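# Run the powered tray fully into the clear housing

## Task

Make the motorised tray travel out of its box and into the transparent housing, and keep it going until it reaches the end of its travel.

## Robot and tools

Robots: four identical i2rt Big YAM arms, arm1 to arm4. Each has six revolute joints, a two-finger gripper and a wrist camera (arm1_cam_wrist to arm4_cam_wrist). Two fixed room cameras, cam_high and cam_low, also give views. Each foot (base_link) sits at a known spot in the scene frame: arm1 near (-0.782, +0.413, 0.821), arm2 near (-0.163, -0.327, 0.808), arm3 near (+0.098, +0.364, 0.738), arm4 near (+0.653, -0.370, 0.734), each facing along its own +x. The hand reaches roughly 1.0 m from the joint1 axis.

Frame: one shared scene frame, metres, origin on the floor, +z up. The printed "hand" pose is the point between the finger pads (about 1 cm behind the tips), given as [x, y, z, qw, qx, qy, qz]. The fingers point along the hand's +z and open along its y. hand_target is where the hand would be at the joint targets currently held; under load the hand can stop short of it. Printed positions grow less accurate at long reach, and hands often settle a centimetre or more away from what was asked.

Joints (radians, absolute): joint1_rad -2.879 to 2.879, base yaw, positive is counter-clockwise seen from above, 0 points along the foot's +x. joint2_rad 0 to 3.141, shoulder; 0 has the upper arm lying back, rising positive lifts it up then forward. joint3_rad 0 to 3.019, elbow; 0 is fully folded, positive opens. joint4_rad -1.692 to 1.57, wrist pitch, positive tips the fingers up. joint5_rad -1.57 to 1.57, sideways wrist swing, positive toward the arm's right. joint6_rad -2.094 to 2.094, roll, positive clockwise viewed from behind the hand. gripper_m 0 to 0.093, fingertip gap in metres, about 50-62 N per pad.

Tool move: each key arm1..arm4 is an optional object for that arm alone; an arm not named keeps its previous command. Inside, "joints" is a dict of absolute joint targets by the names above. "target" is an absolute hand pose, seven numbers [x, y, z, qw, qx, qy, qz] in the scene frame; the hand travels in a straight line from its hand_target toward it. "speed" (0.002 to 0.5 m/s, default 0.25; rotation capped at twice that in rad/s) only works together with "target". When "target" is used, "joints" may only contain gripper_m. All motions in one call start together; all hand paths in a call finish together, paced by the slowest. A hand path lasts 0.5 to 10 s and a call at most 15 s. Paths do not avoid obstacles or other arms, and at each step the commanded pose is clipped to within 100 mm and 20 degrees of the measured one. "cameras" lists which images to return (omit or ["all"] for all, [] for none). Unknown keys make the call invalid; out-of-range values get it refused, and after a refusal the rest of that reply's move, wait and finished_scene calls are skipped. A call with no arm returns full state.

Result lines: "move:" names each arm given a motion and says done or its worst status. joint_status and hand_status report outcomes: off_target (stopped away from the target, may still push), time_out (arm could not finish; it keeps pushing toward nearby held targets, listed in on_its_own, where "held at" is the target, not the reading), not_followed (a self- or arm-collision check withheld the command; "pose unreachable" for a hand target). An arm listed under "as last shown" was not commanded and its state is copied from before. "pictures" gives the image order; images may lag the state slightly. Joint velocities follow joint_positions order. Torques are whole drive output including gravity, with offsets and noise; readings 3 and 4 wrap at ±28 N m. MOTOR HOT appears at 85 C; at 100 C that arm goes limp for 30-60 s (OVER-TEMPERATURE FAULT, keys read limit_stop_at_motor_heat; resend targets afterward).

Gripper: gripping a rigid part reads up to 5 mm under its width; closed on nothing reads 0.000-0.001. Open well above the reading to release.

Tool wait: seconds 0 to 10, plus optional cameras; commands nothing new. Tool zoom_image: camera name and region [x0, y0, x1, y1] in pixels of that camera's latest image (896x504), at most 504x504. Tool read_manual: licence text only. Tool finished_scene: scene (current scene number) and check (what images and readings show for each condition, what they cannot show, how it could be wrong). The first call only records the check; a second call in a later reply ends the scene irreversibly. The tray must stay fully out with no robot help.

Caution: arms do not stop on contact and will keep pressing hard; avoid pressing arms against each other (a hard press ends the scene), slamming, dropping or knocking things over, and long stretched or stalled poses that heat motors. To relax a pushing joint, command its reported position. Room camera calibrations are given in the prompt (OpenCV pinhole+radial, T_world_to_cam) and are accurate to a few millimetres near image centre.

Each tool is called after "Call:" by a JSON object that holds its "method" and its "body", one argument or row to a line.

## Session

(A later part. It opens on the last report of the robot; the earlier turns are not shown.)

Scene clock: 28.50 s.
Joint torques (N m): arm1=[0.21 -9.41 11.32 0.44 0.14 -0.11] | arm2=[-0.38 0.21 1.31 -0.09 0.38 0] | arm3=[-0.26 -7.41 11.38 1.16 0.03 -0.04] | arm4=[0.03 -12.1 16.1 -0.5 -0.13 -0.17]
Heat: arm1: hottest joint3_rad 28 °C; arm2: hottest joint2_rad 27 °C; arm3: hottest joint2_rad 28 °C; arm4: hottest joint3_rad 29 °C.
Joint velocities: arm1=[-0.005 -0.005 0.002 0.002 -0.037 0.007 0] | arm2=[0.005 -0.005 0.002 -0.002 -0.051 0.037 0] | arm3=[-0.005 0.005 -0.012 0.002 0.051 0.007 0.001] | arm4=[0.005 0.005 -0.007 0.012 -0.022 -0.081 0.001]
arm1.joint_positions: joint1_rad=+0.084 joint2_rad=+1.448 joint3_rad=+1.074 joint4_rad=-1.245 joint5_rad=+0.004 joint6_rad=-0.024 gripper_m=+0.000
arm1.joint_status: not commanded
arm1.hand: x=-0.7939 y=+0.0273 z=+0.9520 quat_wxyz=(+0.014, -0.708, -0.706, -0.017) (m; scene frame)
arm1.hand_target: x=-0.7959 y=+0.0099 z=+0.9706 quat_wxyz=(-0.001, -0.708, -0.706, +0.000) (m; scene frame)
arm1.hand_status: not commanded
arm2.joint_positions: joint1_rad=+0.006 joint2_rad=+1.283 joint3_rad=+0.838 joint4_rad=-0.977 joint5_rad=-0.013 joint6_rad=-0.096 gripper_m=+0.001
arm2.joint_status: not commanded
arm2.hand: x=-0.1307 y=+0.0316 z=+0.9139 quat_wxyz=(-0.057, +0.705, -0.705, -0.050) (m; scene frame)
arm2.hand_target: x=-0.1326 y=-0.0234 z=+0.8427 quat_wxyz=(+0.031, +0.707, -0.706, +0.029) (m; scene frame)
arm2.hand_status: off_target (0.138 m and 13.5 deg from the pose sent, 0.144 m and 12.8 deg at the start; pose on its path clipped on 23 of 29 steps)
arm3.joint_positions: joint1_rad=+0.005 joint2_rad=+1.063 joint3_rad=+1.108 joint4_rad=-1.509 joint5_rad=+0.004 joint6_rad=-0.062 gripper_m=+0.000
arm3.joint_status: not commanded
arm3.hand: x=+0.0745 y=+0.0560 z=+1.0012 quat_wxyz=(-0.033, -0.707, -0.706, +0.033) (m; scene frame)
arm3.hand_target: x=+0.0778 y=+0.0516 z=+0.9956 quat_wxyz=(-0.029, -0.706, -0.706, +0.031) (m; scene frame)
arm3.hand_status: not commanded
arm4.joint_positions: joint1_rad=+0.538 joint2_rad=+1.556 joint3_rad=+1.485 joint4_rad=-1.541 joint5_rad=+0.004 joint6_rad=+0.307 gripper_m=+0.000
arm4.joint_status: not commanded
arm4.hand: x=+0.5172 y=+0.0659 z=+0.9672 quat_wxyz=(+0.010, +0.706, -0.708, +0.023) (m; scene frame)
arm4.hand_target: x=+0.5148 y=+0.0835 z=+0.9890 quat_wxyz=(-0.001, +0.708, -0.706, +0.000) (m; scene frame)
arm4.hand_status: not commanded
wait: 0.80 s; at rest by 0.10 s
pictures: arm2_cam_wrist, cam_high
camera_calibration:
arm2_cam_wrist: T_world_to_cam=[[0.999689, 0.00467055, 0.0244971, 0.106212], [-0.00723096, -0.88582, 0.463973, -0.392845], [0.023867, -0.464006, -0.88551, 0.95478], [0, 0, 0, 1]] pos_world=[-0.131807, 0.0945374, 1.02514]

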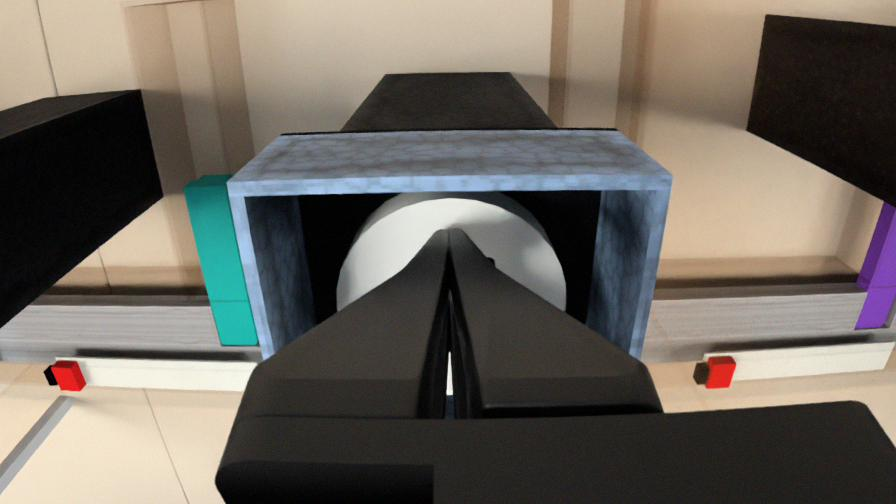

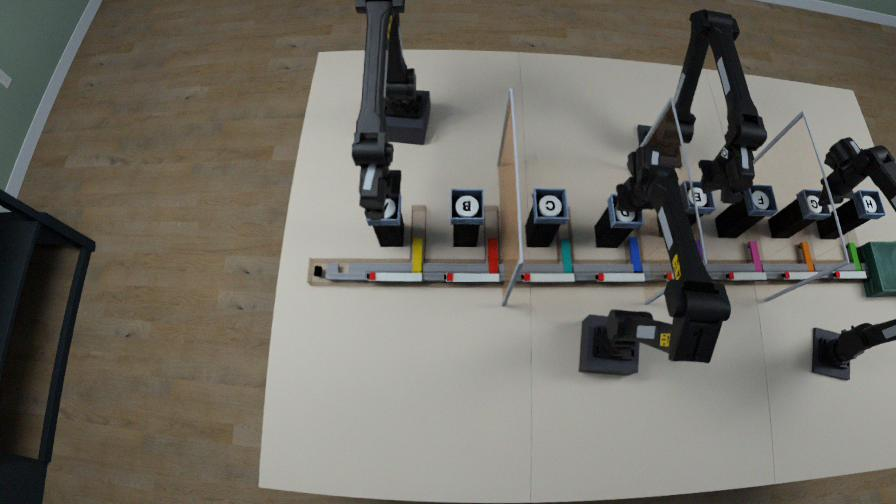

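Call:
{"method": "wait", "body": {
  "seconds": 2.0,
  "cameras": ["cam_high", "cam_low"]
}}

Call:
{"method": "zoom_image", "body": {
  "camera": "cam_high",
  "region": [500, 180, 720, 310]
}}

Call:
{"method": "zoom_image", "body": {
  "camera": "cam_low",
  "region": [130, 180, 350, 340]
}}

Scene clock: 30.70 s.
Joint torques (N m): arm1=[0.15 -9.29 11.29 0.51 0.13 -0.11] | arm2=[-0.85 0.15 1.42 -0.14 0.39 0.02] | arm3=[-0.38 -7.53 11.43 1.18 0.05 -0.04] | arm4=[0.03 -12.1 16.1 -0.49 -0.13 -0.17]
Heat: arm1: hottest joint3_rad 28 °C; arm2: hottest joint2_rad 27 °C; arm3: hottest joint2_rad 28 °C; arm4: hottest joint3_rad 29 °C.
Joint velocities: arm1=[0.005 -0.015 0.007 -0.017 -0.037 0.007 -0.001] | arm2=[-0.005 0.005 0.007 0.012 -0.007 -0.007 -0.001] | arm3=[-0.015 -0.015 -0.002 -0.007 0.051 0.037 -0.001] | arm4=[-0.005 -0.005 -0.007 -0.012 -0.022 0.022 -0.002]
arm1.joint_positions: joint1_rad=+0.084 joint2_rad=+1.448 joint3_rad=+1.074 joint4_rad=-1.245 joint5_rad=+0.004 joint6_rad=-0.024 gripper_m=+0.000
arm1.joint_status: not commanded
arm1.hand: x=-0.7939 y=+0.0273 z=+0.9520 quat_wxyz=(+0.014, -0.708, -0.706, -0.017) (m; scene frame)
arm1.hand_target: x=-0.7959 y=+0.0099 z=+0.9706 quat_wxyz=(-0.001, -0.708, -0.706, +0.000) (m; scene frame)
arm1.hand_status: not commanded
arm2.joint_positions: joint1_rad=+0.006 joint2_rad=+1.283 joint3_rad=+0.838 joint4_rad=-0.977 joint5_rad=-0.013 joint6_rad=-0.096 gripper_m=+0.001
arm2.joint_status: not commanded
arm2.hand: x=-0.1307 y=+0.0316 z=+0.9139 quat_wxyz=(-0.057, +0.705, -0.705, -0.050) (m; scene frame)
arm2.hand_target: x=-0.1326 y=-0.0234 z=+0.8427 quat_wxyz=(+0.031, +0.707, -0.706, +0.029) (m; scene frame)
arm2.hand_status: off_target (0.138 m and 13.5 deg from the pose sent, 0.144 m and 12.8 deg at the start; pose on its path clipped on 23 of 29 steps)
arm3.joint_positions: joint1_rad=+0.005 joint2_rad=+1.063 joint3_rad=+1.108 joint4_rad=-1.509 joint5_rad=+0.004 joint6_rad=-0.062 gripper_m=+0.000
arm3.joint_status: not commanded
arm3.hand: x=+0.0745 y=+0.0560 z=+1.0012 quat_wxyz=(-0.033, -0.707, -0.706, +0.033) (m; scene frame)
arm3.hand_target: x=+0.0778 y=+0.0516 z=+0.9956 quat_wxyz=(-0.029, -0.706, -0.706, +0.031) (m; scene frame)
arm3.hand_status: not commanded
arm4.joint_positions: joint1_rad=+0.538 joint2_rad=+1.556 joint3_rad=+1.485 joint4_rad=-1.541 joint5_rad=+0.003 joint6_rad=+0.307 gripper_m=+0.000
arm4.joint_status: not commanded
arm4.hand: x=+0.5171 y=+0.0659 z=+0.9672 quat_wxyz=(+0.010, +0.706, -0.708, +0.023) (m; scene frame)
arm4.hand_target: x=+0.5147 y=+0.0835 z=+0.9890 quat_wxyz=(-0.001, +0.708, -0.706, +0.000) (m; scene frame)
arm4.hand_status: not commanded
wait: 2.00 s; at rest by 0.07 s
pictures: cam_high, cam_low

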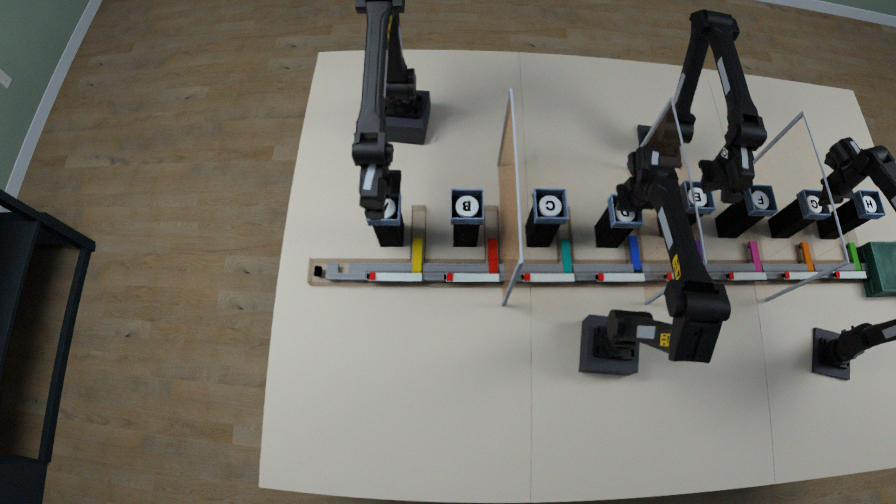

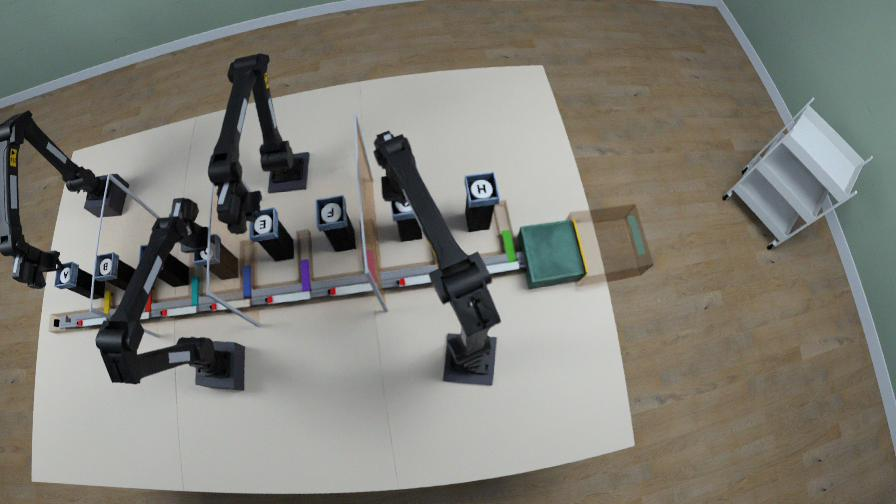

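Scaled by 2.291 from the camera's 896x504 image, which has a finer 1280x720 frame.

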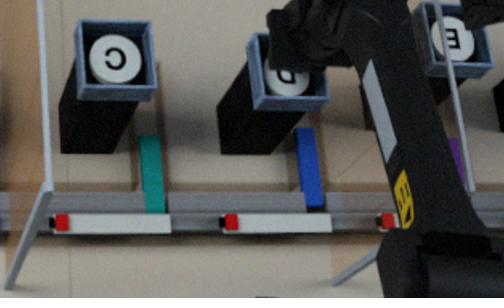

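Scaled by 2.291 from the camera's 896x504 image, which has a finer 1280x720 frame.

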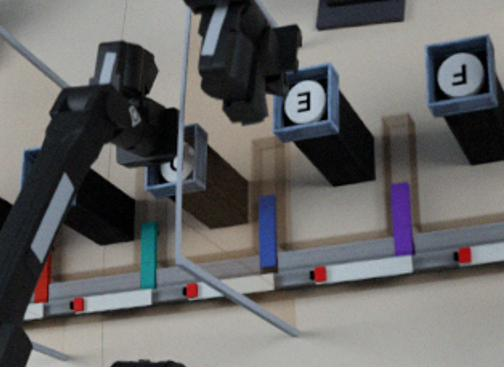

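Call:
{"method": "move", "body": {
  "arm1": {"target": [-0.796, 0.010, 0.87, 0.0, 0.7071, 0.7071, 0.0], "speed": 0.15},
  "arm3": {"target": [0.087, 0.070, 0.89, 0.0, 0.7071, 0.7071, 0.0], "speed": 0.15},
  "arm4": {"target": [0.521, 0.080, 0.885, 0.0, 0.7071, -0.7071, 0.0], "speed": 0.15}
}}

Call:
{"method": "zoom_image", "body": {
  "camera": "cam_high",
  "region": [500, 180, 720, 310]
}}

Scene clock: 32.87 s.
Joint torques (N m): arm1=[0.09 -3.84 4.36 2.92 0.17 -0.14] | arm2=[-0.32 0.62 1.29 0.01 0.38 0] | arm3=[0.21 -2.96 5.19 2.13 -0.16 -0.06] | arm4=[-0.26 -7.41 5.44 1.55 -0.03 -0.18]
Heat: arm1: hottest joint3_rad 29 °C; arm2: hottest joint2_rad 27 °C; arm3: hottest joint2_rad 28 °C; arm4: hottest joint3_rad 29 °C.
move: arm1 off_target; arm3 off_target; arm4 off_target
Joint velocities: arm1=[-0.015 -0.005 0.007 -0.002 0.022 0.007 -0.001] | arm2=[-0.005 0.005 -0.007 0.002 -0.095 0.051 -0.001] | arm3=[0.015 -0.024 -0.007 0.007 -0.037 -0.007 0] | arm4=[-0.005 -0.024 -0.002 0.007 -0.066 -0.007 0]
arm1.joint_positions: joint1_rad=+0.084 joint2_rad=+1.471 joint3_rad=+1.007 joint4_rad=-1.026 joint5_rad=+0.004 joint6_rad=-0.024 gripper_m=+0.000
arm1.joint_status: not commanded
arm1.hand: x=-0.7944 y=+0.0006 z=+0.9206 quat_wxyz=(-0.030, -0.707, -0.706, +0.029) (m; scene frame)
arm1.hand_target: x=-0.7958 y=+0.0160 z=+0.8744 quat_wxyz=(+0.000, -0.707, -0.707, +0.000) (m; scene frame)
arm1.hand_status: off_target (0.052 m and 4.8 deg from the pose sent, 0.084 m and 2.6 deg at the start)
arm2.joint_positions: joint1_rad=+0.006 joint2_rad=+1.283 joint3_rad=+0.838 joint4_rad=-0.977 joint5_rad=-0.013 joint6_rad=-0.096 gripper_m=+0.001
arm2.joint_status: not commanded
arm2.hand: x=-0.1307 y=+0.0316 z=+0.9139 quat_wxyz=(-0.057, +0.705, -0.705, -0.050) (m; scene frame)
arm2.hand_target: x=-0.1326 y=-0.0234 z=+0.8427 quat_wxyz=(+0.031, +0.707, -0.706, +0.029) (m; scene frame)
arm2.hand_status: not commanded
arm3.joint_positions: joint1_rad=+0.027 joint2_rad=+1.038 joint3_rad=+0.929 joint4_rad=-1.344 joint5_rad=+0.015 joint6_rad=-0.037 gripper_m=+0.000
arm3.joint_status: not commanded
arm3.hand: x=+0.0802 y=+0.0650 z=+0.9396 quat_wxyz=(-0.033, -0.708, -0.704, +0.040) (m; scene frame)
arm3.hand_target: x=+0.0864 y=+0.0769 z=+0.8949 quat_wxyz=(+0.001, -0.707, -0.707, +0.001) (m; scene frame)
arm3.hand_status: off_target (0.050 m and 5.9 deg from the pose sent, 0.113 m and 5.3 deg at the start)
arm4.joint_positions: joint1_rad=+0.531 joint2_rad=+1.528 joint3_rad=+1.357 joint4_rad=-1.326 joint5_rad=-0.002 joint6_rad=+0.300 gripper_m=+0.000
arm4.joint_status: not commanded
arm4.hand: x=+0.5154 y=+0.0789 z=+0.9312 quat_wxyz=(-0.015, +0.706, -0.708, -0.029) (m; scene frame)
arm4.hand_target: x=+0.5218 y=+0.0766 z=+0.8872 quat_wxyz=(+0.000, +0.707, -0.707, +0.000) (m; scene frame)
arm4.hand_status: off_target (0.047 m and 3.8 deg from the pose sent, 0.084 m and 2.9 deg at the start)
pictures: arm1_cam_wrist, arm2_cam_wrist, arm3_cam_wrist, arm4_cam_wrist, cam_high, cam_low
camera_calibration:
arm1_cam_wrist: T_world_to_cam=[[-0.999837, -0.000595478, -0.0180339, -0.777075], [-0.0102159, 0.842516, 0.538575, -0.502878], [0.0148731, 0.538671, -0.842385, 0.907992], [0, 0, 0, 1]] pos_world=[-0.79559, -0.0658892, 1.0217]
arm2_cam_wrist: T_world_to_cam=[[0.999689, 0.00467055, 0.0244971, 0.106212], [-0.00723096, -0.88582, 0.463973, -0.392845], [0.023867, -0.464006, -0.88551, 0.95478], [0, 0, 0, 1]] pos_world=[-0.131807, 0.0945374, 1.02514]
arm3_cam_wrist: T_world_to_cam=[[-0.999958, 0.00773959, 0.0050057, 0.0741005], [0.00920772, 0.863508, 0.504251, -0.52786], [-0.000419765, 0.504276, -0.863543, 0.906402], [0, 0, 0, 1]] pos_world=[0.0793382, -0.0018381, 1.04852]
arm4_cam_wrist: T_world_to_cam=[[0.999955, 0.000378631, -0.00943969, -0.508084], [0.00541787, -0.841542, 0.540165, -0.435038], [-0.00773937, -0.540192, -0.841506, 0.95479], [0, 0, 0, 1]] pos_world=[0.517808, 0.14986, 1.03366]

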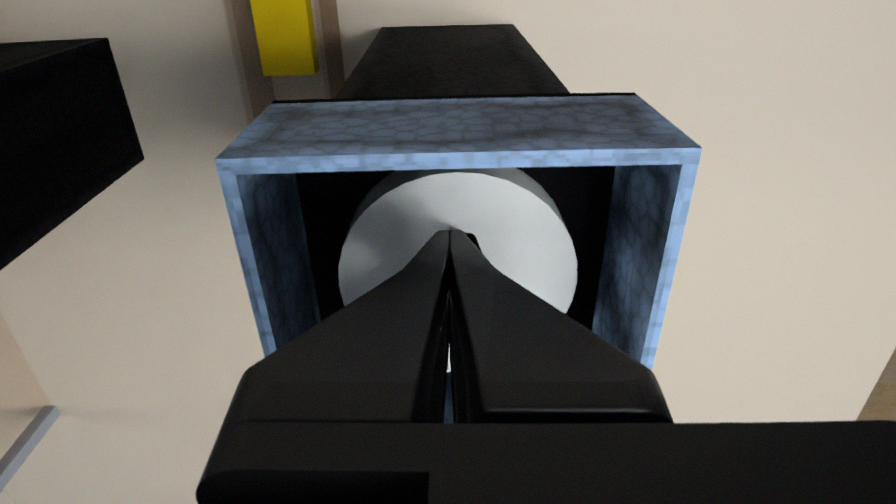

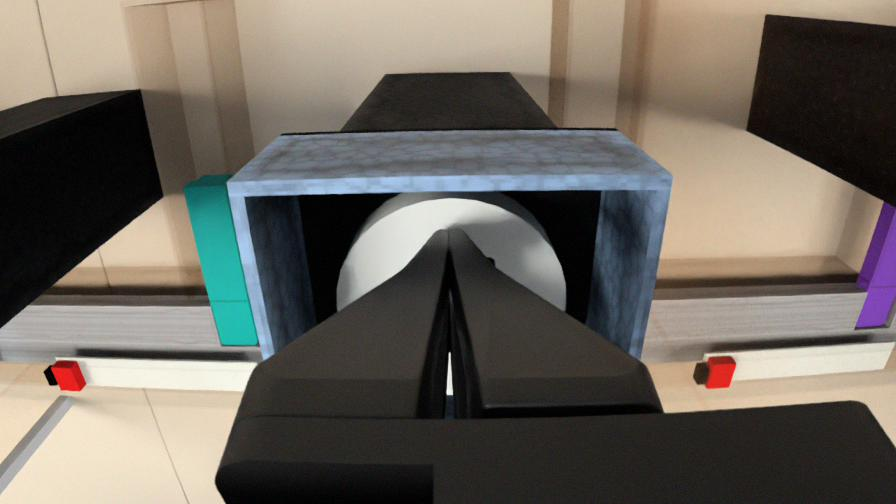

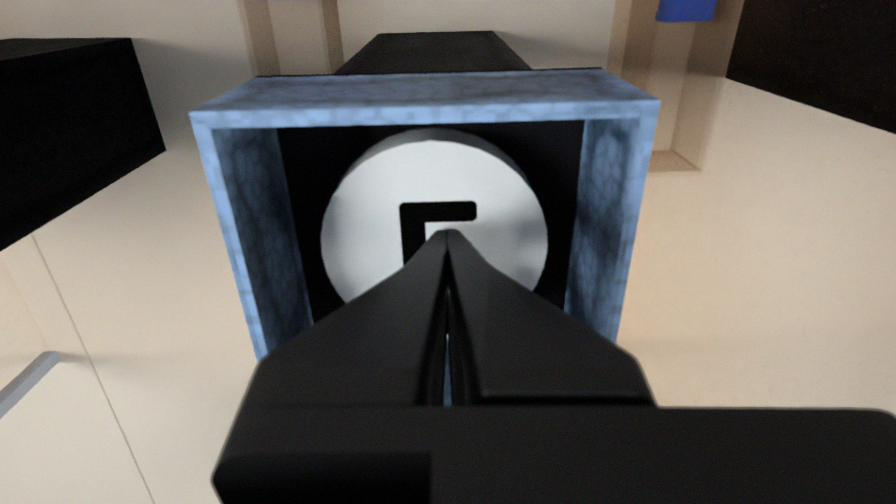

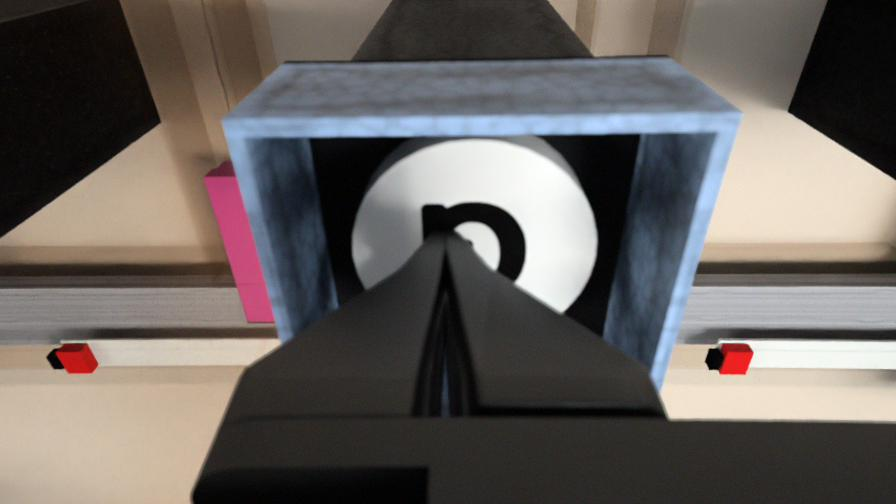

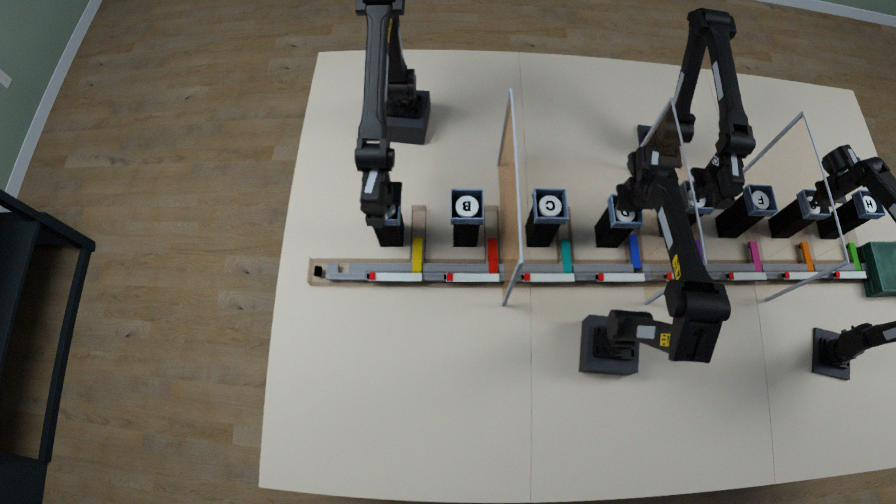

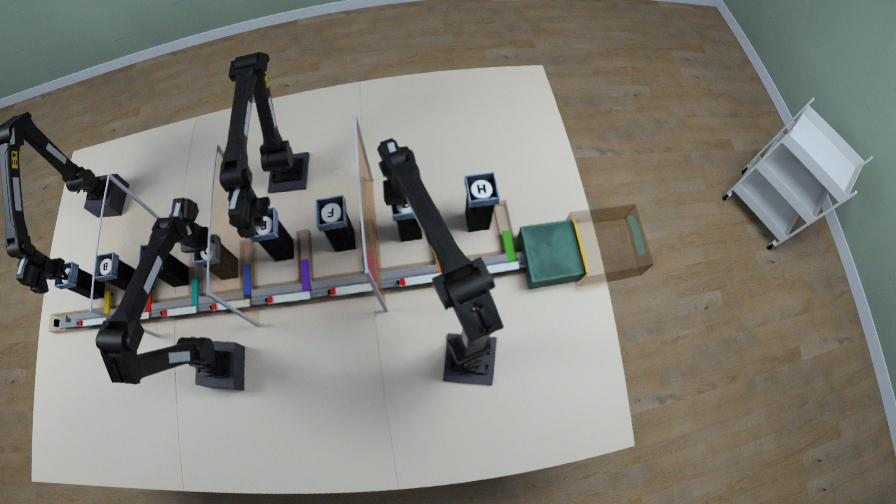

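Scaled by 2.291 from the camera's 896x504 image, which has a finer 1280x720 frame.

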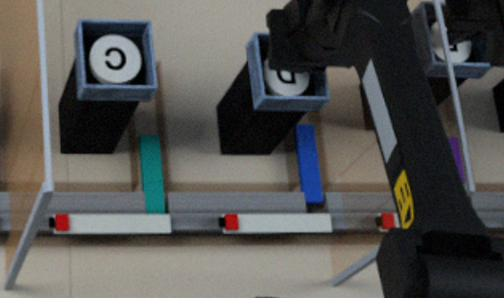

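Call:
{"method": "move", "body": {
  "arm1": {"target": [-0.796, 0.03, 0.79, -0.02, 0.7069, 0.7069, 0.02], "speed": 0.2},
  "arm3": {"target": [0.086, 0.10, 0.82, -0.03, 0.7065, 0.7065, 0.03], "speed": 0.2},
  "arm4": {"target": [0.521, 0.04, 0.81, 0.03, 0.7065, -0.7065, 0.03], "speed": 0.2},
  "cameras": ["cam_high", "cam_low"]
}}

Call:
{"method": "wait", "body": {
  "seconds": 2,
  "cameras": ["cam_high", "cam_low"]
}}

Scene clock: 34.80 s.
Joint torques (N m): arm1=[0.09 1.67 2.26 3.19 0.15 -0.11] | arm2=[-0.44 0.44 1.29 -0.17 0.41 0.04] | arm3=[-0.79 1.14 -0.03 0.88 -0.11 -0.1] | arm4=[0.67 -2.37 0.55 0.02 -0.36 -0.08]
Heat: arm1: hottest joint3_rad 28 °C; arm2: hottest joint2_rad 27 °C; arm3: hottest joint2_rad 28 °C; arm4: hottest joint3_rad 29 °C.
move: arm1 off_target; arm3 off_target; arm4 off_target
Joint velocities: arm1=[0.005 -0.005 0.002 -0.007 -0.051 -0.081 0] | arm2=[0.005 -0.005 -0.012 -0.007 0.066 -0.051 0] | arm3=[-0.005 -0.015 0.002 -0.017 0.022 -0.051 0] | arm4=[-0.015 -0.005 0.012 0.007 -0.022 0.007 0]
arm1.joint_positions: joint1_rad=+0.084 joint2_rad=+1.447 joint3_rad=+0.967 joint4_rad=-0.968 joint5_rad=+0.004 joint6_rad=-0.024 gripper_m=+0.000
arm1.joint_status: not commanded
arm1.hand: x=-0.7943 y=+0.0022 z=+0.9170 quat_wxyz=(-0.045, -0.707, -0.705, +0.045) (m; scene frame)
arm1.hand_target: x=-0.7946 y=+0.0392 z=+0.8364 quat_wxyz=(+0.019, -0.708, -0.706, -0.021) (m; scene frame)
arm1.hand_status: off_target (0.130 m and 10.5 deg from the pose sent, 0.134 m and 8.1 deg at the start; pose on its path clipped on 21 of 30 steps)
arm2: as last shown
arm3.joint_positions: joint1_rad=+0.027 joint2_rad=+0.996 joint3_rad=+0.890 joint4_rad=-1.295 joint5_rad=+0.015 joint6_rad=-0.037 gripper_m=+0.000
arm3.joint_status: not commanded
arm3.hand: x=+0.0803 y=+0.0673 z=+0.9365 quat_wxyz=(-0.051, -0.707, -0.703, +0.059) (m; scene frame)
arm3.hand_target: x=+0.0847 y=+0.1087 z=+0.8587 quat_wxyz=(+0.031, -0.706, -0.707, -0.029) (m; scene frame)
arm3.hand_status: off_target (0.121 m and 13.8 deg from the pose sent, 0.125 m and 10.8 deg at the start; pose on its path clipped on 20 of 30 steps)
arm4.joint_positions: joint1_rad=+0.531 joint2_rad=+1.476 joint3_rad=+1.281 joint4_rad=-1.231 joint5_rad=-0.017 joint6_rad=+0.299 gripper_m=+0.000
arm4.joint_status: not commanded
arm4.hand: x=+0.5144 y=+0.0739 z=+0.9262 quat_wxyz=(-0.025, +0.705, -0.706, -0.064) (m; scene frame)
arm4.hand_target: x=+0.5229 y=+0.0375 z=+0.8421 quat_wxyz=(+0.030, +0.707, -0.706, +0.030) (m; scene frame)
arm4.hand_status: off_target (0.121 m and 12.4 deg from the pose sent, 0.127 m and 8.5 deg at the start; pose on its path clipped on 20 of 30 steps)
pictures: cam_high, cam_low

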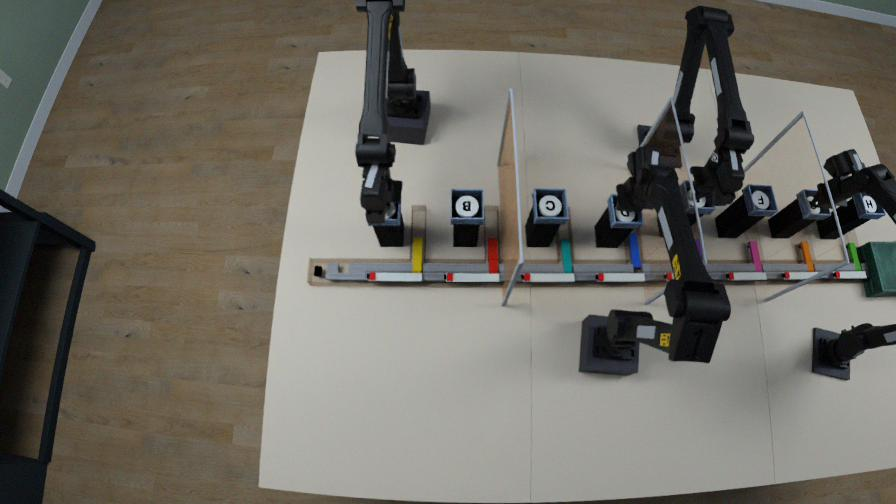

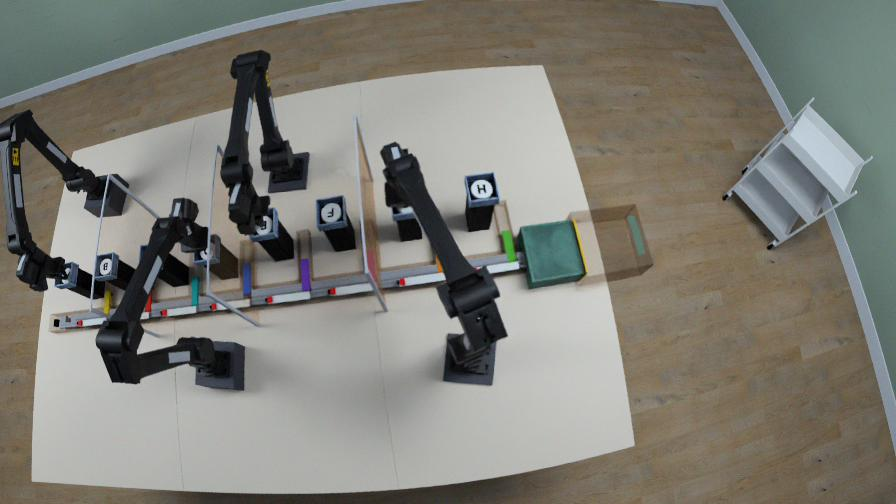

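Scene clock: 36.80 s.
Joint torques (N m): arm1=[0.15 1.61 2.22 3.15 0.16 -0.13] | arm2=[-0.85 0.26 1.35 -0.18 0.38 0.04] | arm3=[-0.79 1.14 -0.05 0.91 -0.09 -0.11] | arm4=[0.73 -2.43 0.54 0.05 -0.36 -0.08]
Heat: arm1: hottest joint3_rad 28 °C; arm2: hottest joint2_rad 27 °C; arm3: hottest joint2_rad 28 °C; arm4: hottest joint3_rad 29 °C.
Joint velocities: arm1=[-0.005 0.005 -0.012 0.012 0.051 -0.022 -0.001] | arm2=[0.005 -0.005 0.002 -0.007 -0.007 0.022 0] | arm3=[-0.015 -0.015 0.007 -0.002 -0.007 -0.007 -0.001] | arm4=[-0.005 -0.005 0.007 -0.007 -0.037 0.007 0.001]
arm1.joint_positions: joint1_rad=+0.084 joint2_rad=+1.447 joint3_rad=+0.967 joint4_rad=-0.968 joint5_rad=+0.004 joint6_rad=-0.024 gripper_m=+0.000
arm1.joint_status: not commanded
arm1.hand: x=-0.7943 y=+0.0022 z=+0.9170 quat_wxyz=(-0.045, -0.707, -0.705, +0.045) (m; scene frame)
arm1.hand_target: x=-0.7946 y=+0.0392 z=+0.8364 quat_wxyz=(+0.019, -0.708, -0.706, -0.021) (m; scene frame)
arm1.hand_status: off_target (0.130 m and 10.5 deg from the pose sent, 0.134 m and 8.1 deg at the start; pose on its path clipped on 21 of 30 steps)
arm2.joint_positions: joint1_rad=+0.006 joint2_rad=+1.283 joint3_rad=+0.838 joint4_rad=-0.977 joint5_rad=-0.013 joint6_rad=-0.096 gripper_m=+0.001
arm2.joint_status: not commanded
arm2.hand: x=-0.1307 y=+0.0316 z=+0.9139 quat_wxyz=(-0.057, +0.705, -0.705, -0.050) (m; scene frame)
arm2.hand_target: x=-0.1326 y=-0.0234 z=+0.8427 quat_wxyz=(+0.031, +0.707, -0.706, +0.029) (m; scene frame)
arm2.hand_status: not commanded
arm3.joint_positions: joint1_rad=+0.027 joint2_rad=+0.996 joint3_rad=+0.890 joint4_rad=-1.295 joint5_rad=+0.015 joint6_rad=-0.037 gripper_m=+0.000
arm3.joint_status: not commanded
arm3.hand: x=+0.0803 y=+0.0673 z=+0.9365 quat_wxyz=(-0.051, -0.707, -0.703, +0.059) (m; scene frame)
arm3.hand_target: x=+0.0847 y=+0.1087 z=+0.8587 quat_wxyz=(+0.031, -0.706, -0.707, -0.029) (m; scene frame)
arm3.hand_status: off_target (0.121 m and 13.8 deg from the pose sent, 0.125 m and 10.8 deg at the start; pose on its path clipped on 20 of 30 steps)
arm4.joint_positions: joint1_rad=+0.531 joint2_rad=+1.476 joint3_rad=+1.281 joint4_rad=-1.231 joint5_rad=-0.017 joint6_rad=+0.299 gripper_m=+0.000
arm4.joint_status: not commanded
arm4.hand: x=+0.5144 y=+0.0739 z=+0.9262 quat_wxyz=(-0.025, +0.705, -0.706, -0.064) (m; scene frame)
arm4.hand_target: x=+0.5229 y=+0.0375 z=+0.8421 quat_wxyz=(+0.030, +0.707, -0.706, +0.030) (m; scene frame)
arm4.hand_status: off_target (0.121 m and 12.4 deg from the pose sent, 0.127 m and 8.5 deg at the start; pose on its path clipped on 20 of 30 steps)
wait: 2.00 s; at rest by 0.27 s
pictures: cam_high, cam_low

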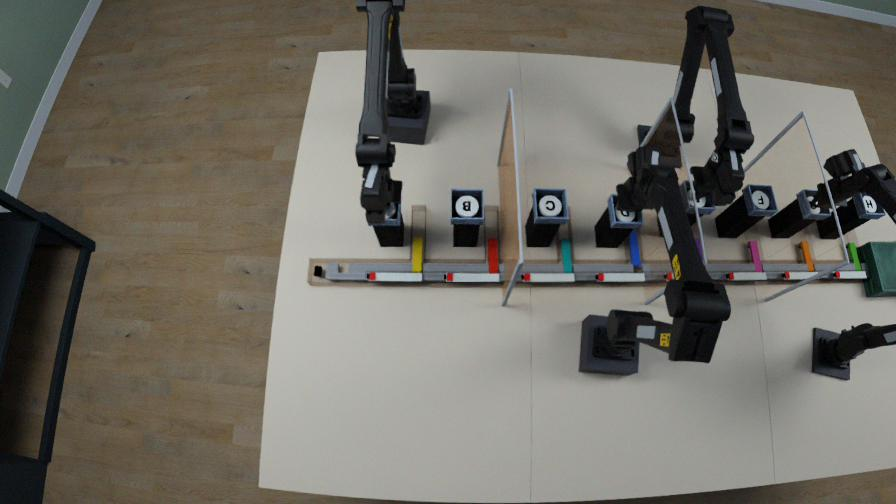

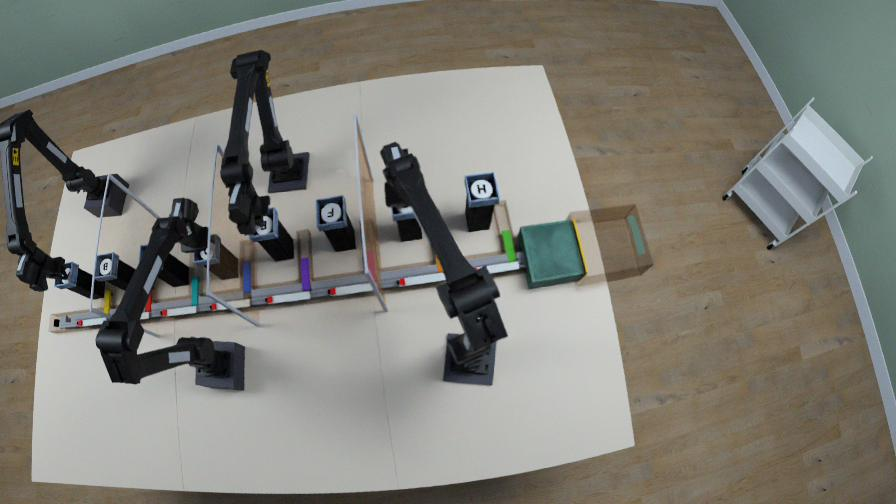

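Call:
{"method": "zoom_image", "body": {
  "camera": "cam_high",
  "region": [500, 180, 720, 310]
}}

Call:
{"method": "zoom_image", "body": {
  "camera": "cam_high",
  "region": [300, 180, 520, 310]
}}

Call:
{"method": "zoom_image", "body": {
  "camera": "cam_high",
  "region": [676, 180, 896, 310]
}}

Call:
{"method": "zoom_image", "body": {
  "camera": "cam_low",
  "region": [230, 180, 450, 310]
}}

Scaled by 2.291 from the camera's 896x504 image, which has a finer 1280x720 frame.

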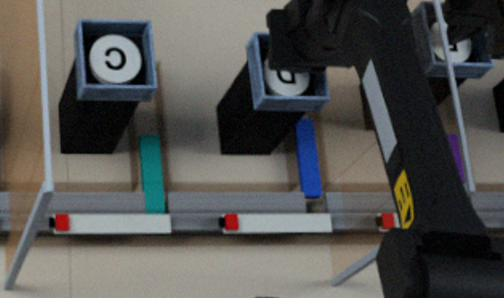

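Scaled by 2.291 from the camera's 896x504 image, which has a finer 1280x720 frame.

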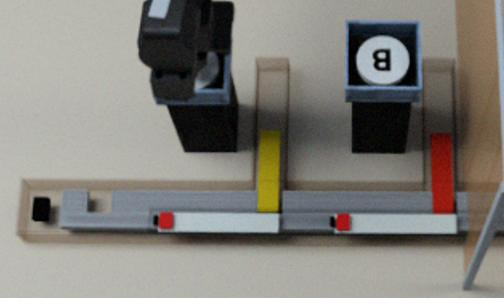

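Scaled by 2.291 from the camera's 896x504 image, which has a finer 1280x720 frame.

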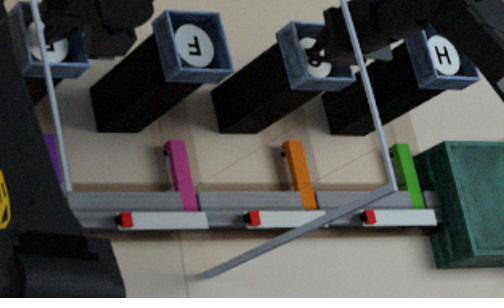

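Scaled by 2.291 from the camera's 896x504 image, which has a finer 1280x720 frame.

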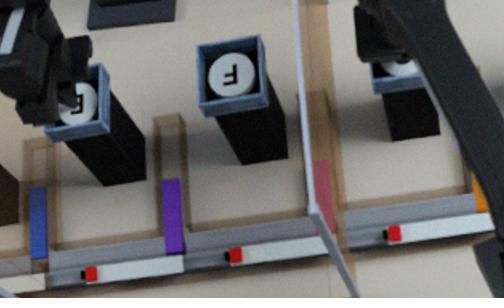

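Call:
{"method": "wait", "body": {
  "seconds": 3,
  "cameras": ["cam_high", "cam_low"]
}}

Call:
{"method": "zoom_image", "body": {
  "camera": "cam_high",
  "region": [500, 180, 720, 310]
}}

Call:
{"method": "zoom_image", "body": {
  "camera": "cam_high",
  "region": [300, 180, 520, 310]
}}

Call:
{"method": "zoom_image", "body": {
  "camera": "cam_high",
  "region": [676, 180, 896, 310]
}}

Call:
{"method": "zoom_image", "body": {
  "camera": "cam_low",
  "region": [230, 180, 450, 310]
}}

Scene clock: 40.17 s.
Joint torques (N m): arm1=[0.09 1.61 2.22 3.21 0.16 -0.11] | arm2=[-0.5 0.26 1.39 -0.16 0.39 0.03] | arm3=[-0.79 1.14 -0.02 0.91 -0.1 -0.11] | arm4=[0.73 -2.37 0.54 0.03 -0.36 -0.08]
Heat: arm1: hottest joint3_rad 28 °C; arm2: hottest joint2_rad 27 °C; arm3: hottest joint2_rad 28 °C; arm4: hottest joint3_rad 29 °C.
Joint velocities: arm1=[-0.005 -0.005 -0.002 0.022 -0.066 -0.066 0] | arm2=[0.005 0.005 -0.007 -0.012 0.022 -0.051 0.001] | arm3=[-0.024 0.005 0.002 -0.007 -0.022 -0.007 0] | arm4=[-0.005 -0.015 0.002 -0.007 -0.022 0.037 0]
arm1.joint_positions: joint1_rad=+0.084 joint2_rad=+1.447 joint3_rad=+0.967 joint4_rad=-0.968 joint5_rad=+0.004 joint6_rad=-0.024 gripper_m=+0.000
arm1.joint_status: not commanded
arm1.hand: x=-0.7943 y=+0.0022 z=+0.9170 quat_wxyz=(-0.045, -0.707, -0.705, +0.045) (m; scene frame)
arm1.hand_target: x=-0.7946 y=+0.0392 z=+0.8364 quat_wxyz=(+0.019, -0.708, -0.706, -0.021) (m; scene frame)
arm1.hand_status: off_target (0.130 m and 10.5 deg from the pose sent, 0.134 m and 8.1 deg at the start; pose on its path clipped on 21 of 30 steps)
arm2.joint_positions: joint1_rad=+0.006 joint2_rad=+1.283 joint3_rad=+0.838 joint4_rad=-0.977 joint5_rad=-0.013 joint6_rad=-0.096 gripper_m=+0.001
arm2.joint_status: not commanded
arm2.hand: x=-0.1307 y=+0.0316 z=+0.9139 quat_wxyz=(-0.057, +0.705, -0.705, -0.050) (m; scene frame)
arm2.hand_target: x=-0.1326 y=-0.0234 z=+0.8427 quat_wxyz=(+0.031, +0.707, -0.706, +0.029) (m; scene frame)
arm2.hand_status: not commanded
arm3.joint_positions: joint1_rad=+0.027 joint2_rad=+0.996 joint3_rad=+0.890 joint4_rad=-1.295 joint5_rad=+0.015 joint6_rad=-0.037 gripper_m=+0.000
arm3.joint_status: not commanded
arm3.hand: x=+0.0803 y=+0.0673 z=+0.9365 quat_wxyz=(-0.051, -0.707, -0.703, +0.059) (m; scene frame)
arm3.hand_target: x=+0.0847 y=+0.1087 z=+0.8587 quat_wxyz=(+0.031, -0.706, -0.707, -0.029) (m; scene frame)
arm3.hand_status: off_target (0.121 m and 13.8 deg from the pose sent, 0.125 m and 10.8 deg at the start; pose on its path clipped on 20 of 30 steps)
arm4.joint_positions: joint1_rad=+0.531 joint2_rad=+1.476 joint3_rad=+1.281 joint4_rad=-1.231 joint5_rad=-0.017 joint6_rad=+0.299 gripper_m=+0.000
arm4.joint_status: not commanded
arm4.hand: x=+0.5144 y=+0.0739 z=+0.9262 quat_wxyz=(-0.025, +0.705, -0.706, -0.064) (m; scene frame)
arm4.hand_target: x=+0.5229 y=+0.0375 z=+0.8421 quat_wxyz=(+0.030, +0.707, -0.706, +0.030) (m; scene frame)
arm4.hand_status: off_target (0.121 m and 12.4 deg from the pose sent, 0.127 m and 8.5 deg at the start; pose on its path clipped on 20 of 30 steps)
wait: 3.00 s; at rest from the start
pictures: cam_high, cam_low

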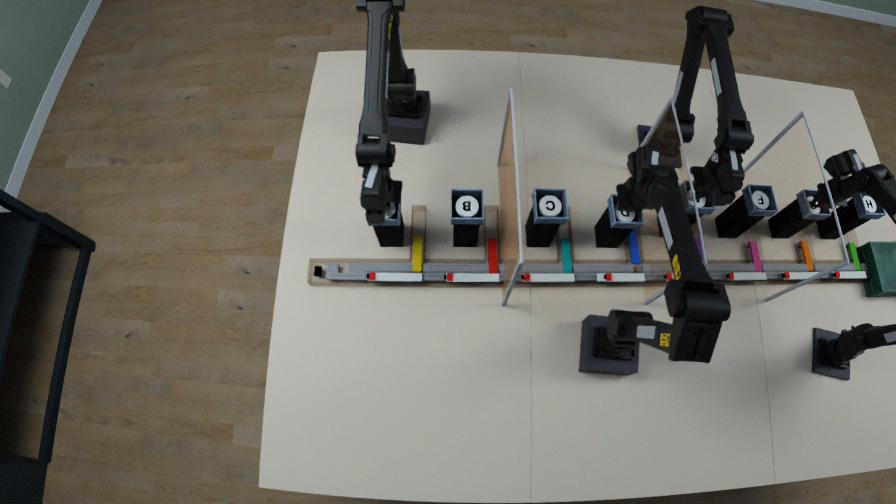

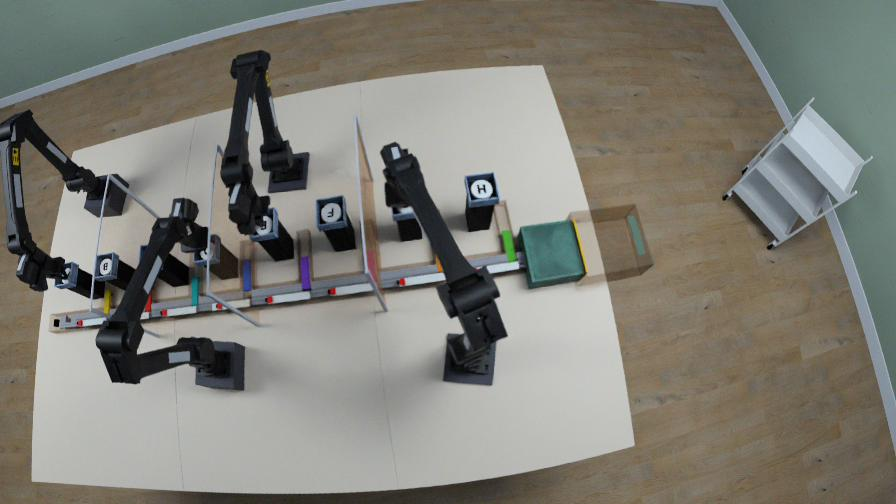

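Scaled by 2.291 from the camera's 896x504 image, which has a finer 1280x720 frame.

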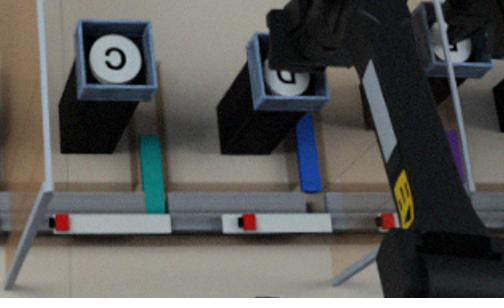

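Scaled by 2.291 from the camera's 896x504 image, which has a finer 1280x720 frame.

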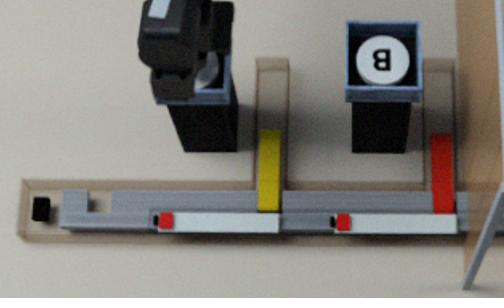

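Scaled by 2.291 from the camera's 896x504 image, which has a finer 1280x720 frame.

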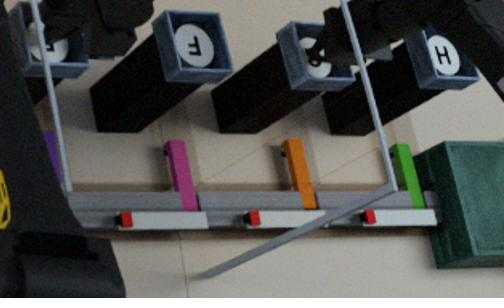

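Scaled by 2.291 from the camera's 896x504 image, which has a finer 1280x720 frame.

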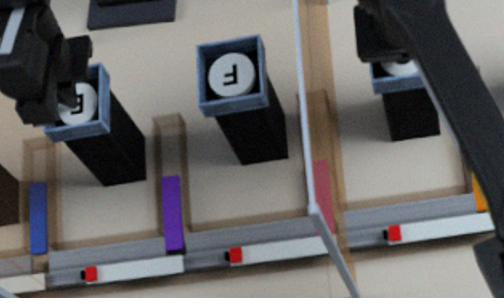

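Call:
{"method": "wait", "body": {
  "seconds": 3,
  "cameras": ["cam_high", "cam_low"]
}}

Call:
{"method": "zoom_image", "body": {
  "camera": "cam_high",
  "region": [500, 180, 720, 310]
}}

Call:
{"method": "zoom_image", "body": {
  "camera": "cam_high",
  "region": [300, 180, 520, 310]
}}

Call:
{"method": "zoom_image", "body": {
  "camera": "cam_high",
  "region": [676, 180, 896, 310]
}}

Call:
{"method": "zoom_image", "body": {
  "camera": "cam_low",
  "region": [230, 180, 450, 310]
}}

Scene clock: 43.37 s.
Joint torques (N m): arm1=[0.15 1.44 2.21 3.25 0.16 -0.11] | arm2=[-1.08 0.21 1.28 -0.12 0.37 0.03] | arm3=[-0.67 1.14 -0.01 0.9 -0.1 -0.11] | arm4=[0.67 -2.37 0.53 0.02 -0.36 -0.08]
Heat: arm1: hottest joint3_rad 28 °C; arm2: hottest joint2_rad 27 °C; arm3: hottest joint2_rad 28 °C; arm4: hottest joint3_rad 29 °C.
Joint velocities: arm1=[-0.015 -0.005 -0.007 -0.007 -0.022 -0.022 0.001] | arm2=[0.005 0.015 -0.002 -0.007 0.022 0.022 0] | arm3=[0.005 -0.005 0.007 -0.012 0.022 0.022 0] | arm4=[-0.005 0.005 -0.012 -0.007 -0.022 -0.11 -0.001]
arm1.joint_positions: joint1_rad=+0.084 joint2_rad=+1.447 joint3_rad=+0.967 joint4_rad=-0.968 joint5_rad=+0.004 joint6_rad=-0.024 gripper_m=+0.000
arm1.joint_status: not commanded
arm1.hand: x=-0.7943 y=+0.0022 z=+0.9170 quat_wxyz=(-0.045, -0.707, -0.705, +0.045) (m; scene frame)
arm1.hand_target: x=-0.7946 y=+0.0392 z=+0.8364 quat_wxyz=(+0.019, -0.708, -0.706, -0.021) (m; scene frame)
arm1.hand_status: off_target (0.130 m and 10.5 deg from the pose sent, 0.134 m and 8.1 deg at the start; pose on its path clipped on 21 of 30 steps)
arm2.joint_positions: joint1_rad=+0.006 joint2_rad=+1.283 joint3_rad=+0.838 joint4_rad=-0.977 joint5_rad=-0.013 joint6_rad=-0.096 gripper_m=+0.001
arm2.joint_status: not commanded
arm2.hand: x=-0.1307 y=+0.0316 z=+0.9139 quat_wxyz=(-0.057, +0.705, -0.705, -0.050) (m; scene frame)
arm2.hand_target: x=-0.1326 y=-0.0234 z=+0.8427 quat_wxyz=(+0.031, +0.707, -0.706, +0.029) (m; scene frame)
arm2.hand_status: not commanded
arm3.joint_positions: joint1_rad=+0.027 joint2_rad=+0.996 joint3_rad=+0.890 joint4_rad=-1.295 joint5_rad=+0.015 joint6_rad=-0.037 gripper_m=+0.000
arm3.joint_status: not commanded
arm3.hand: x=+0.0803 y=+0.0673 z=+0.9365 quat_wxyz=(-0.051, -0.707, -0.703, +0.059) (m; scene frame)
arm3.hand_target: x=+0.0847 y=+0.1087 z=+0.8587 quat_wxyz=(+0.031, -0.706, -0.707, -0.029) (m; scene frame)
arm3.hand_status: off_target (0.121 m and 13.8 deg from the pose sent, 0.125 m and 10.8 deg at the start; pose on its path clipped on 20 of 30 steps)
arm4.joint_positions: joint1_rad=+0.531 joint2_rad=+1.476 joint3_rad=+1.281 joint4_rad=-1.231 joint5_rad=-0.017 joint6_rad=+0.299 gripper_m=+0.000
arm4.joint_status: not commanded
arm4.hand: x=+0.5144 y=+0.0739 z=+0.9262 quat_wxyz=(-0.025, +0.705, -0.706, -0.064) (m; scene frame)
arm4.hand_target: x=+0.5229 y=+0.0375 z=+0.8421 quat_wxyz=(+0.030, +0.707, -0.706, +0.030) (m; scene frame)
arm4.hand_status: off_target (0.121 m and 12.4 deg from the pose sent, 0.127 m and 8.5 deg at the start; pose on its path clipped on 20 of 30 steps)
wait: 3.00 s; at rest by 0.07 s
pictures: cam_high, cam_low

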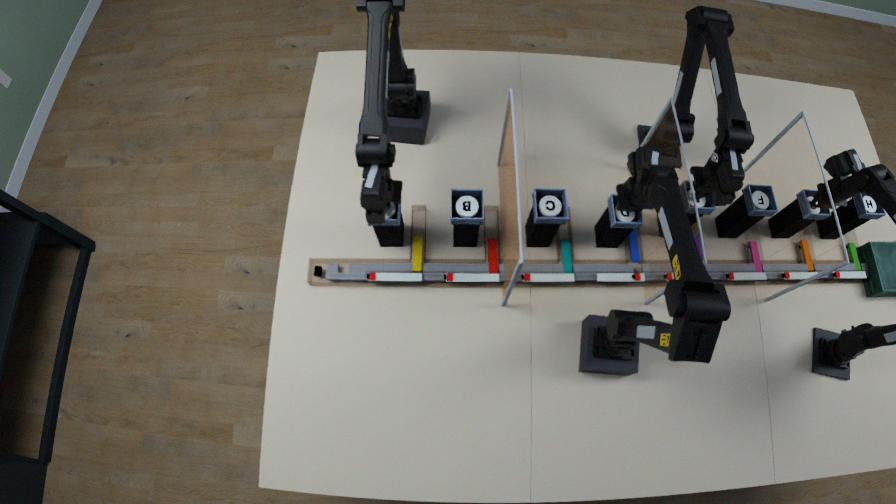

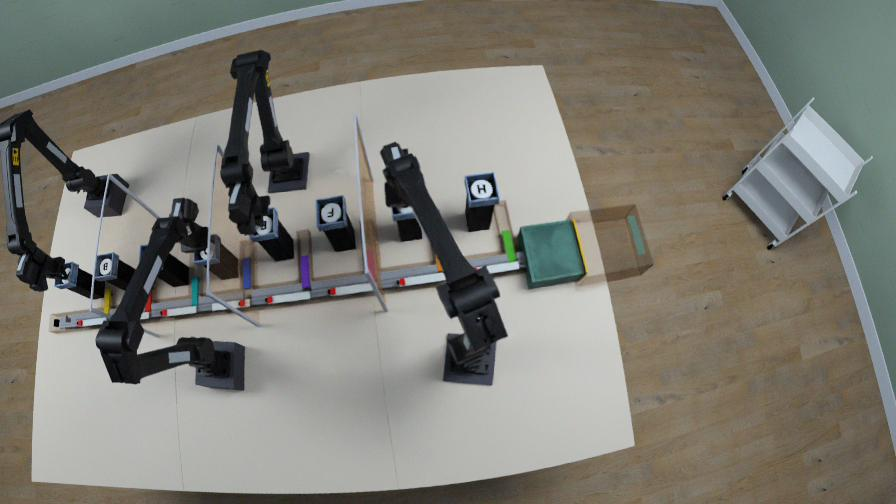

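Scaled by 2.291 from the camera's 896x504 image, which has a finer 1280x720 frame.

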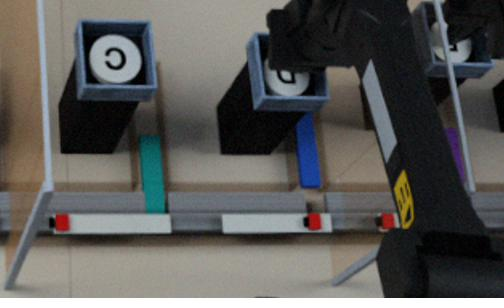

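Scaled by 2.291 from the camera's 896x504 image, which has a finer 1280x720 frame.

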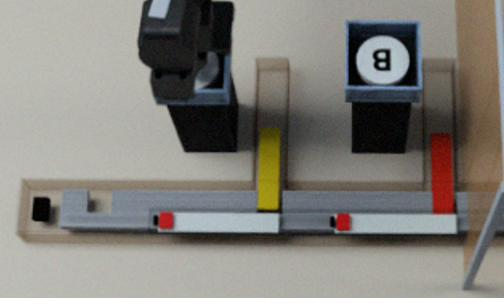

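Scaled by 2.291 from the camera's 896x504 image, which has a finer 1280x720 frame.

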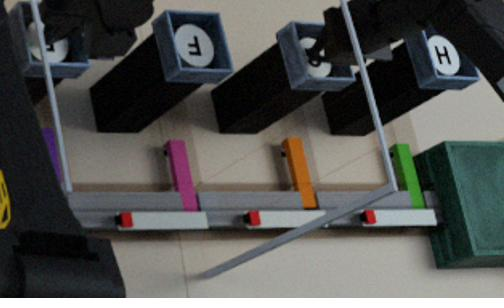

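Scaled by 2.291 from the camera's 896x504 image, which has a finer 1280x720 frame.

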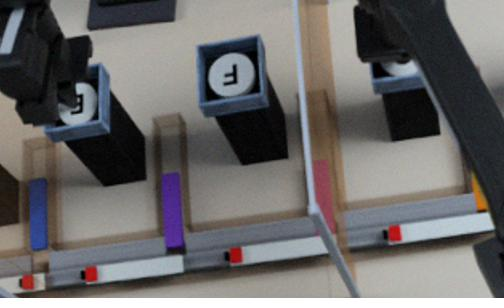

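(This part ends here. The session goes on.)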